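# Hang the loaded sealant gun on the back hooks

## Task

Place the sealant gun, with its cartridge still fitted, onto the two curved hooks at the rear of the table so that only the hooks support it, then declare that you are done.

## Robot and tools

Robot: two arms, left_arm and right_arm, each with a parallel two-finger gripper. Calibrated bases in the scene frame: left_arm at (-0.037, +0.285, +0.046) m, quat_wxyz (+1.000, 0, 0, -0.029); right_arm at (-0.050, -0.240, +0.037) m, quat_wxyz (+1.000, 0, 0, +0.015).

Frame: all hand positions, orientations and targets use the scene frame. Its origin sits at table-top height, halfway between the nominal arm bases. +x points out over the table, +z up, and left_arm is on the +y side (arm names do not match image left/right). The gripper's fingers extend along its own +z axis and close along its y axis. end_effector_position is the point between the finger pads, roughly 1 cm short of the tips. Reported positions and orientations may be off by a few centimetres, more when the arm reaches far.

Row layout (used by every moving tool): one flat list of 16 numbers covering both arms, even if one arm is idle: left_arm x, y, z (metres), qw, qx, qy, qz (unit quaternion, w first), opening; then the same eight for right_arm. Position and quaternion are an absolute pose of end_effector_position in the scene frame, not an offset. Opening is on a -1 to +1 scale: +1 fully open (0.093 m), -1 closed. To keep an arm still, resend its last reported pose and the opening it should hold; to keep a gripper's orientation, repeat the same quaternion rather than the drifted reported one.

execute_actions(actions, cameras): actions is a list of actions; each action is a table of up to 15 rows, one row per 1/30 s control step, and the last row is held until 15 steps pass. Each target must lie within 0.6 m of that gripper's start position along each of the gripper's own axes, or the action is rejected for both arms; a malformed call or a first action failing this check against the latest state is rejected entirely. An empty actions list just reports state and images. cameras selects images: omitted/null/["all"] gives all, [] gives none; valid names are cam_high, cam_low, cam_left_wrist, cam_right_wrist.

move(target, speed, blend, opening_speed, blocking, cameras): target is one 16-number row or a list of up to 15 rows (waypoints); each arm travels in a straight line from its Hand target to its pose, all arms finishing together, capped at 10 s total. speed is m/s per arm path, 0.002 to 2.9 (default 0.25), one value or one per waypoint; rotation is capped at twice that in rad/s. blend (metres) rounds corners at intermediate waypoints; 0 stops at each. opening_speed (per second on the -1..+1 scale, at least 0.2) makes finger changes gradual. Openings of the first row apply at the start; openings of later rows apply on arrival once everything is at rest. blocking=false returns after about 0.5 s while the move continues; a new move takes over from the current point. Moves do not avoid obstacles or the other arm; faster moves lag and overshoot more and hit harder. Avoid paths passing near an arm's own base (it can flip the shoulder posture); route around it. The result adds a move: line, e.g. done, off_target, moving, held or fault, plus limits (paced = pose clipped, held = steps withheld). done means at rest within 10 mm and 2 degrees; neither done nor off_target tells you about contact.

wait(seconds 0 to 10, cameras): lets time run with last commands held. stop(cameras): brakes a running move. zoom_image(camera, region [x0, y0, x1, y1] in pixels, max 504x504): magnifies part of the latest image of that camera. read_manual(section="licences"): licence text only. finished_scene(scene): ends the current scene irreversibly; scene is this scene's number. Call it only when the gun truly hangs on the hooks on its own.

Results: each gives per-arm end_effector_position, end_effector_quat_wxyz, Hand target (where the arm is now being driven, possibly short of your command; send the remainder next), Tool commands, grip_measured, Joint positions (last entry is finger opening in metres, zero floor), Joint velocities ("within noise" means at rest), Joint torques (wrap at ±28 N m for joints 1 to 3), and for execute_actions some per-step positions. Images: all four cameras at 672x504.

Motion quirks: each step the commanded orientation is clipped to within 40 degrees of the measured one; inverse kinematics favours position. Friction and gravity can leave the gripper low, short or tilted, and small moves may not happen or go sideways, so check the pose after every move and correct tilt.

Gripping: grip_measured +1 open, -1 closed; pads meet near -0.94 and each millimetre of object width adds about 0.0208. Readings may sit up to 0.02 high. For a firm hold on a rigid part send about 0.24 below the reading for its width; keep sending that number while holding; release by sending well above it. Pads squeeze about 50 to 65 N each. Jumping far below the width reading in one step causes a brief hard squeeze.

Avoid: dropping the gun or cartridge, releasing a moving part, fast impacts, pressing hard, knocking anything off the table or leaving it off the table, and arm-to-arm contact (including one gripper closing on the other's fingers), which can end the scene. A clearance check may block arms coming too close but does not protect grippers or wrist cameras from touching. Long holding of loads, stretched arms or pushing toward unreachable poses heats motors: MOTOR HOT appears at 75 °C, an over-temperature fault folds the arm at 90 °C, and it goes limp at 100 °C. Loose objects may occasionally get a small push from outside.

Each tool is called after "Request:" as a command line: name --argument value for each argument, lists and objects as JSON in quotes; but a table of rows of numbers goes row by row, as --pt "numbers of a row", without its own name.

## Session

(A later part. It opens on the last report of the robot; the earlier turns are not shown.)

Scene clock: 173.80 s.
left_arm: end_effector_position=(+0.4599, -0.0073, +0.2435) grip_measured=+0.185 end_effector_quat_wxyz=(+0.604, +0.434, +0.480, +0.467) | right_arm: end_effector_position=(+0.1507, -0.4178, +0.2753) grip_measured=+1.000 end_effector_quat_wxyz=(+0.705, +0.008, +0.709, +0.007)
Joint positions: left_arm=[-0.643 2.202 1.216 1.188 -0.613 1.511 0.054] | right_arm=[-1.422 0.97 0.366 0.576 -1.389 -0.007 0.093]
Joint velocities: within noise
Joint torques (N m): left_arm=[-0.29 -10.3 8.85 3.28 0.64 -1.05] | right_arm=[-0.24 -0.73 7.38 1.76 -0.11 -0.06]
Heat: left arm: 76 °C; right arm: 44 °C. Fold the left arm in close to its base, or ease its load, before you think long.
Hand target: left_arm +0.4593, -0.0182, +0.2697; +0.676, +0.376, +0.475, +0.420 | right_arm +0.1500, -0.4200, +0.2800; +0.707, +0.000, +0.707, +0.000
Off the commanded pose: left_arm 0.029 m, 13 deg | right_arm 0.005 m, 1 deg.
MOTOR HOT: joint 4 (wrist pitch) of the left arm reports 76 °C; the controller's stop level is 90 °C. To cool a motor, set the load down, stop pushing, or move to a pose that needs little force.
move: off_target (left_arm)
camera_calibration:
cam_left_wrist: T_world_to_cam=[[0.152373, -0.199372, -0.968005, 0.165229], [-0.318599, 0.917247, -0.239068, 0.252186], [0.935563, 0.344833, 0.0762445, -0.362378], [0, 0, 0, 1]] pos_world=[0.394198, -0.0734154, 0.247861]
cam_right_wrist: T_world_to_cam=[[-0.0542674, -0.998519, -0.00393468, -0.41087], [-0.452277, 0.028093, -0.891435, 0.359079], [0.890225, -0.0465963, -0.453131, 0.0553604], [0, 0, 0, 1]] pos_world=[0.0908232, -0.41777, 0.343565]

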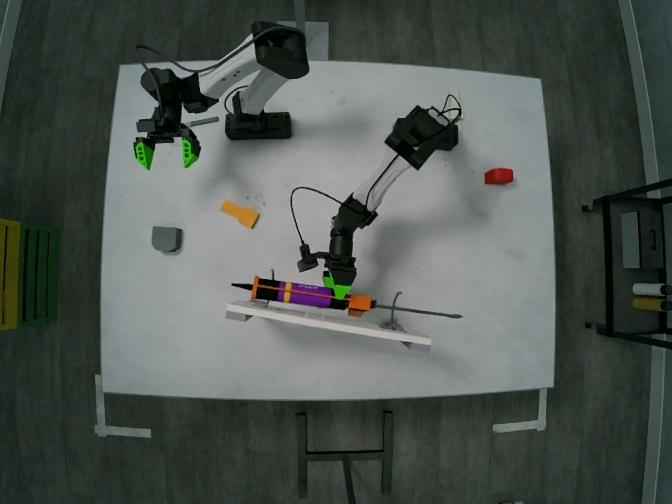

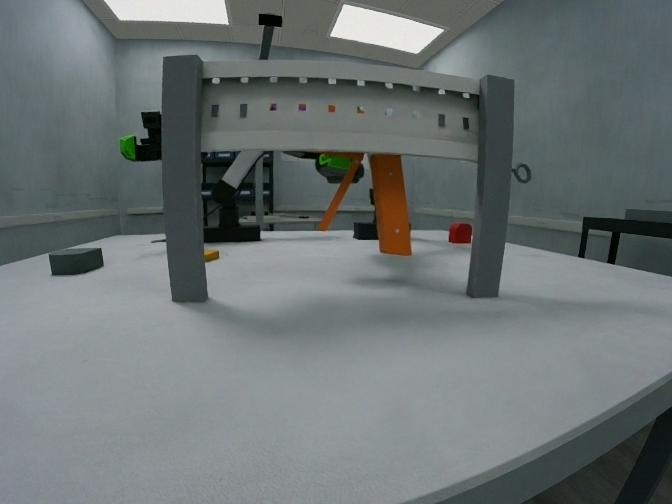

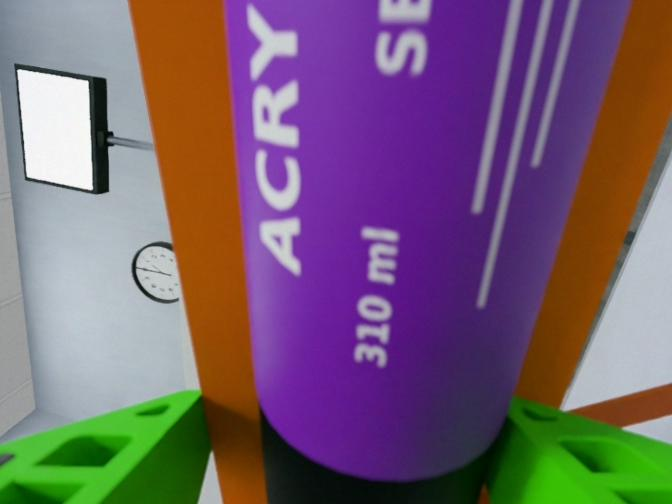

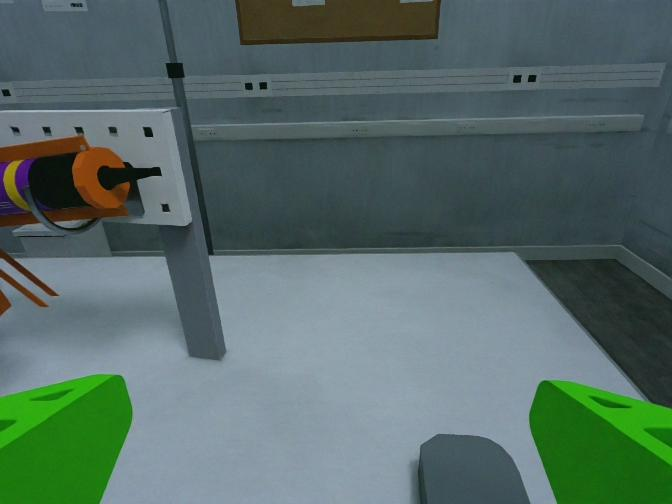

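Request:
move --pt "0.46 -0.012 0.232 0.66 0.37 0.46 0.45 -0.1 0.15 -0.42 0.28 0.707 0 0.707 0 1" --pt "0.46 -0.012 0.232 0.66 0.37 0.46 0.45 0.5 0.15 -0.42 0.28 0.707 0 0.707 0 1" --speed 0.08 --opening_speed 0.8

Request:
zoom_image --camera "cam_right_wrist" --region '[0, 80, 250, 350]'

Request:
zoom_image --camera "cam_high" --region '[200, 210, 480, 370]'

Scene clock: 186.00 s.
left_arm: end_effector_position=(+0.4572, -0.0049, +0.2414) grip_measured=+0.498 end_effector_quat_wxyz=(+0.654, +0.371, +0.465, +0.467) | right_arm: end_effector_position=(+0.1507, -0.4178, +0.2753) grip_measured=+1.000 end_effector_quat_wxyz=(+0.705, +0.008, +0.709, +0.007)
Joint positions: left_arm=[-0.643 2.314 1.235 1.443 -0.614 1.509 0.069] | right_arm=[-1.422 0.97 0.366 0.576 -1.389 -0.007 0.093]
Joint velocities: within noise
Joint torques (N m): left_arm=[0.09 -9.44 6.28 2.28 0.42 -0.29] | right_arm=[-0.28 -0.68 7.41 1.74 -0.11 -0.08]
Heat: left arm: 68 °C; right arm: 44 °C.
Hand target: left_arm +0.4594, -0.0117, +0.2319; +0.664, +0.373, +0.464, +0.453 | right_arm +0.1500, -0.4200, +0.2800; +0.707, +0.000, +0.707, +0.000
Off the commanded pose: left_arm 0.012 m, 2 deg | right_arm 0.005 m, 1 deg.
MOTOR HOT: cleared for the motors of the left arm.
move: off_target (left_arm); target 2's new opening was sent with left_arm's hand 0.011 m and 7 deg from that target
camera_calibration:
cam_left_wrist: T_world_to_cam=[[0.269856, -0.299533, -0.915127, 0.0970632], [-0.280913, 0.884553, -0.372362, 0.263517], [0.921014, 0.357555, 0.154559, -0.372805], [0, 0, 0, 1]] pos_world=[0.39119, -0.0707231, 0.244569]
cam_right_wrist: T_world_to_cam=[[-0.0542674, -0.998519, -0.00393468, -0.41087], [-0.452277, 0.028093, -0.891435, 0.359079], [0.890225, -0.0465963, -0.453131, 0.0553604], [0, 0, 0, 1]] pos_world=[0.0908232, -0.41777, 0.343565]

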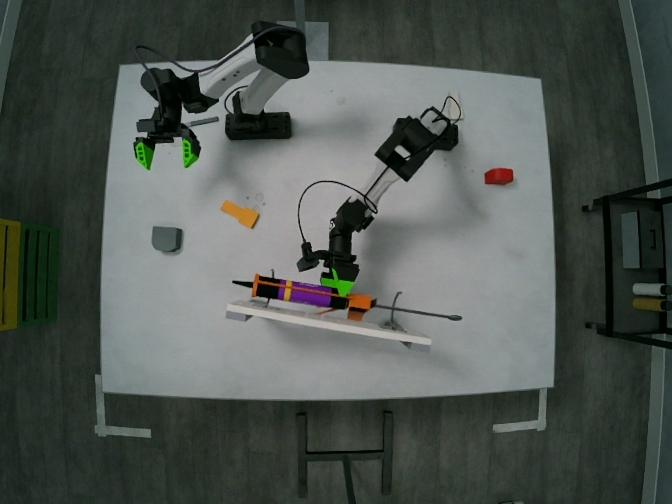

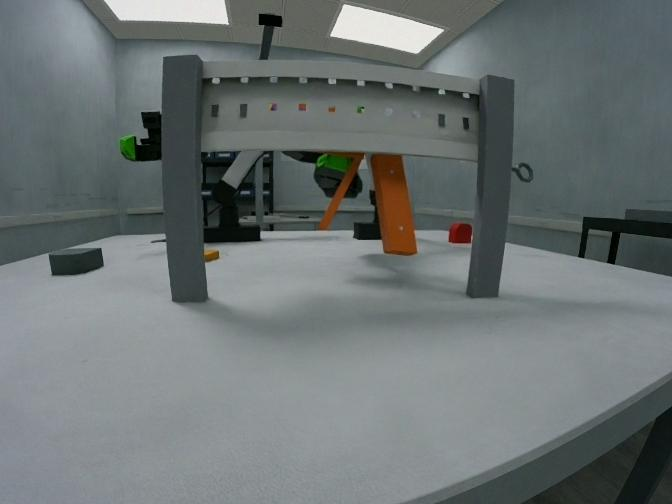

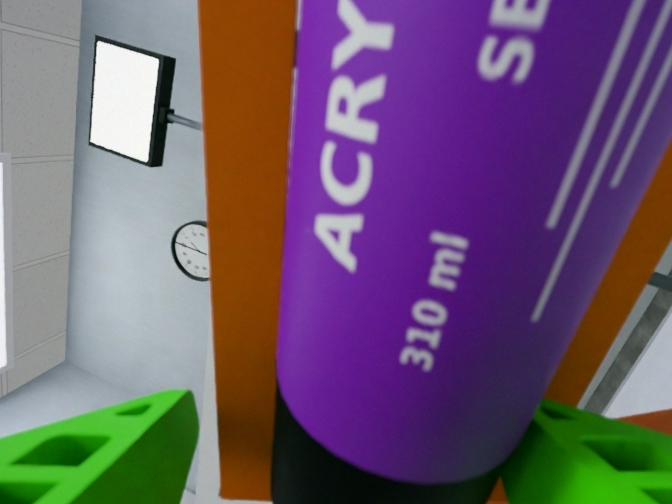

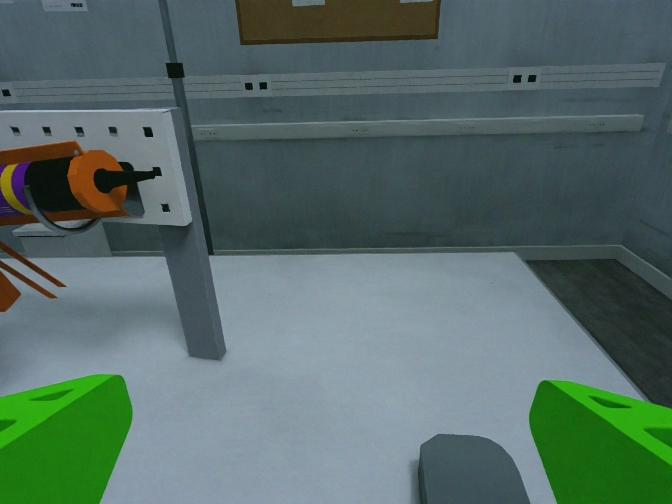

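Scaled by 1.867 from the camera's 672x504 image, which has a finer 960x720 frame.

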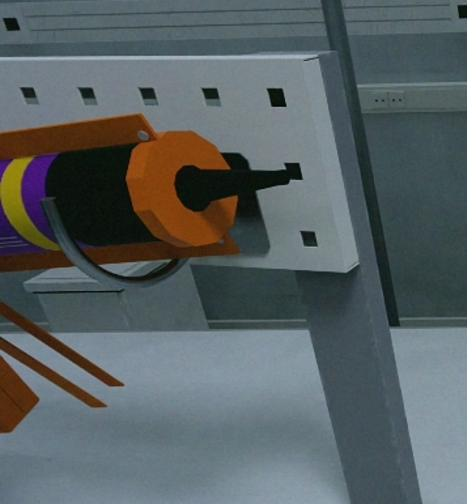

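Scaled by 1.800 from the camera's 672x504 image, which has a finer 960x720 frame.

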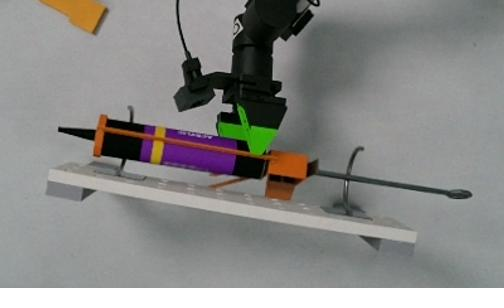

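Request:
move --target '[0.32,0.0,0.20,0.66,0.37,0.46,0.45,0.5,0.15,-0.42,0.28,0.707,0,0.707,0,1]' --speed 0.12

Request:
zoom_image --camera "cam_high" --region '[200, 210, 480, 370]'

Scene clock: 196.80 s.
left_arm: end_effector_position=(+0.3237, -0.0041, +0.1696) grip_measured=+0.498 end_effector_quat_wxyz=(+0.582, +0.460, +0.510, +0.435) | right_arm: end_effector_position=(+0.1507, -0.4178, +0.2753) grip_measured=+1.000 end_effector_quat_wxyz=(+0.705, +0.008, +0.709, +0.007)
Joint positions: left_arm=[-0.897 2.122 0.732 1.477 -0.86 1.442 0.069] | right_arm=[-1.422 0.97 0.366 0.576 -1.389 -0.007 0.093]
Joint velocities: within noise
Joint torques (N m): left_arm=[-0.21 -13.61 3.11 3.07 -0.02 -0.14] | right_arm=[-0.34 -0.69 7.36 1.75 -0.11 -0.06]
Heat: left arm: 62 °C; right arm: 45 °C.
Hand target: left_arm +0.3206, +0.0001, +0.1990; +0.620, +0.414, +0.514, +0.424 | right_arm +0.1500, -0.4200, +0.2800; +0.707, +0.000, +0.707, +0.000
Off the commanded pose: left_arm 0.031 m, 15 deg | right_arm 0.005 m, 1 deg.
joint sent to its limit (left arm) — joint 4 (wrist pitch), upper limit. The joint targets are off in orientation, not in position.
move: off_target (left_arm)
camera_calibration:
cam_left_wrist: T_world_to_cam=[[0.0424185, -0.20906, -0.976982, 0.152191], [-0.327242, 0.921015, -0.211292, 0.186343], [0.943988, 0.328672, -0.029345, -0.215391], [0, 0, 0, 1]] pos_world=[0.25785, -0.0690148, 0.18174]
cam_right_wrist: T_world_to_cam=[[-0.0542674, -0.998519, -0.00393468, -0.41087], [-0.452277, 0.028093, -0.891435, 0.359079], [0.890225, -0.0465963, -0.453131, 0.0553604], [0, 0, 0, 1]] pos_world=[0.0908232, -0.41777, 0.343565]

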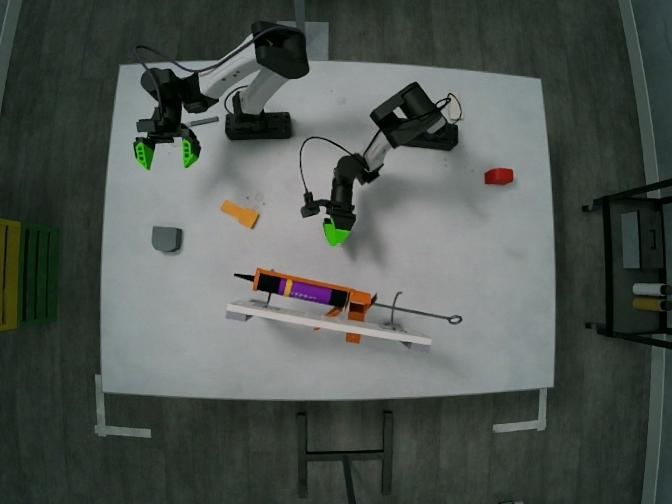

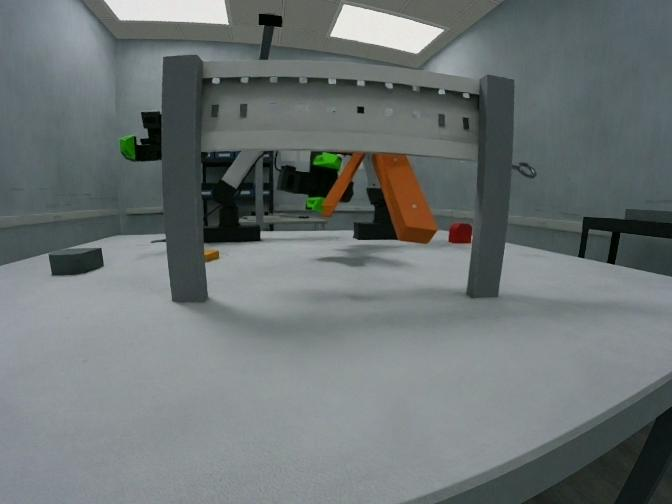

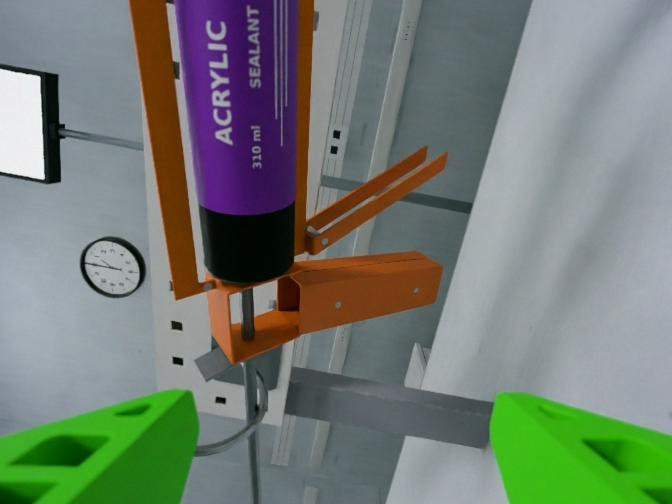

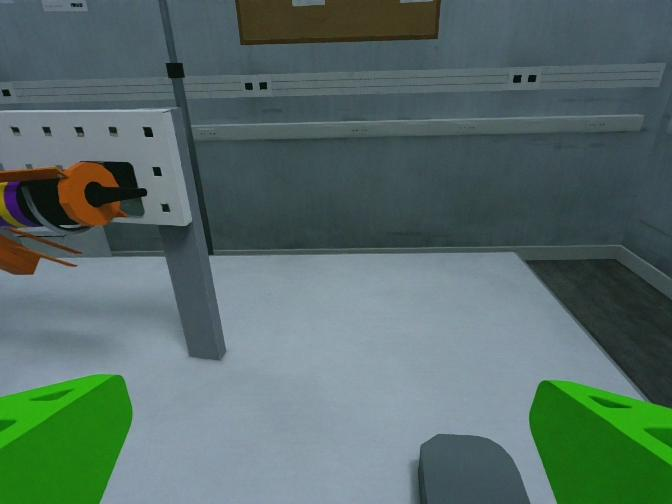

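Scaled by 1.800 from the camera's 672x504 image, which has a finer 960x720 frame.

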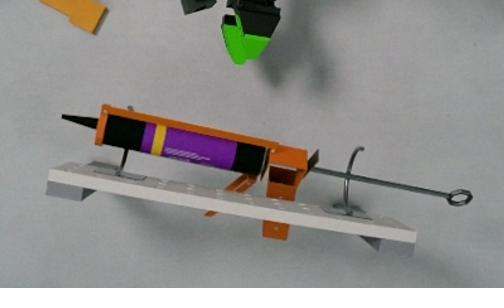

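Request:
wait --seconds 0.5 --cameras '["cam_high","cam_right_wrist"]'

Request:
zoom_image --camera "cam_right_wrist" --region '[0, 80, 250, 350]'

Scene clock: 202.27 s.
left_arm: end_effector_position=(+0.3237, -0.0040, +0.1696) grip_measured=+0.498 end_effector_quat_wxyz=(+0.582, +0.460, +0.510, +0.435) | right_arm: end_effector_position=(+0.1507, -0.4178, +0.2753) grip_measured=+1.000 end_effector_quat_wxyz=(+0.705, +0.008, +0.709, +0.007)
Joint positions: left_arm=[-0.897 2.122 0.732 1.477 -0.861 1.441 0.069] | right_arm=[-1.422 0.97 0.366 0.576 -1.389 -0.007 0.093]
Joint velocities: within noise
Joint torques (N m): left_arm=[-0.2 -13.56 3.1 3.06 -0.05 -0.13] | right_arm=[-0.25 -0.8 7.43 1.74 -0.11 -0.08]
Heat: left arm: 62 °C; right arm: 45 °C.
Hand target: left_arm +0.3206, +0.0001, +0.1990; +0.620, +0.414, +0.514, +0.424 | right_arm +0.1500, -0.4200, +0.2800; +0.707, +0.000, +0.707, +0.000
Tool commands: left_gripper/opening=+0.5 right_gripper/opening=+1.0
Off the commanded pose: left_arm 0.031 m, 15 deg | right_arm 0.005 m, 1 deg.
wait: 0.50 s; at rest from the start
camera_calibration:
cam_right_wrist: T_world_to_cam=[[-0.0542674, -0.998519, -0.00393468, -0.41087], [-0.452277, 0.028093, -0.891435, 0.359079], [0.890225, -0.0465963, -0.453131, 0.0553604], [0, 0, 0, 1]] pos_world=[0.0908232, -0.41777, 0.343565]
Images, in order (width x height): cam_high 672x504, cam_right_wrist 672x504.

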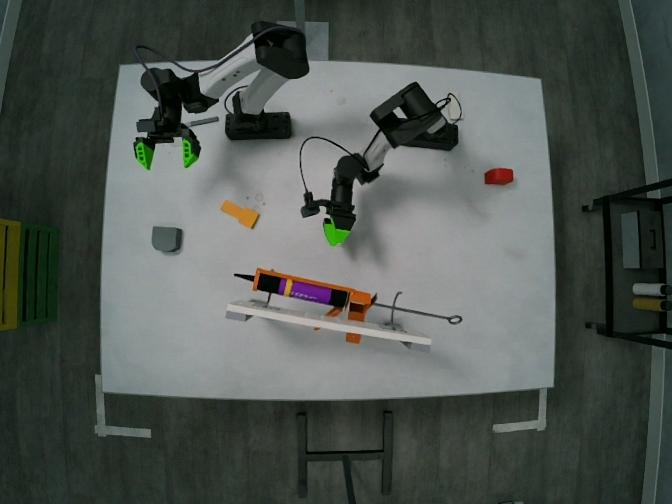

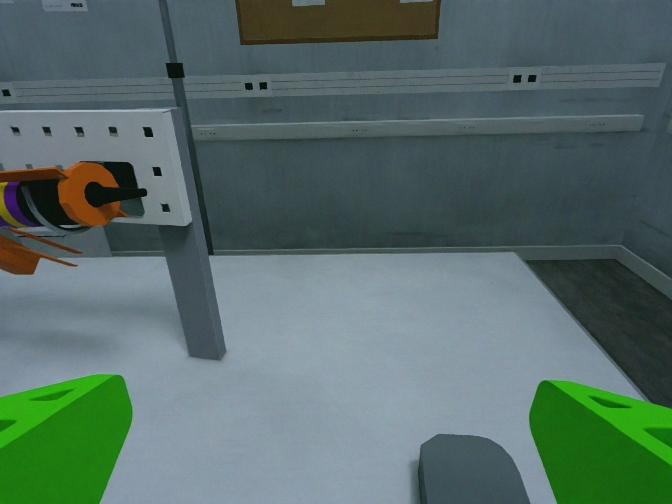

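Scaled by 1.867 from the camera's 672x504 image, which has a finer 960x720 frame.

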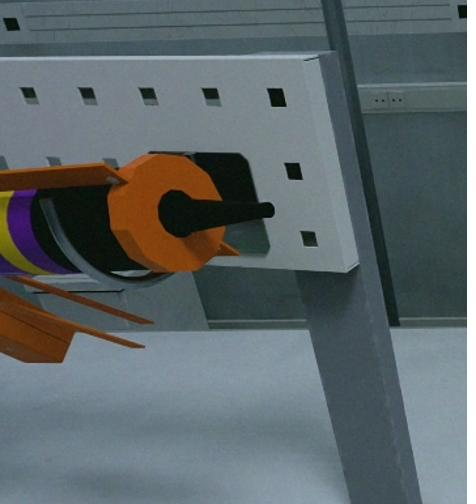

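Stable.

Request:
finished_scene --scene 2

The scene is finished: the task was done.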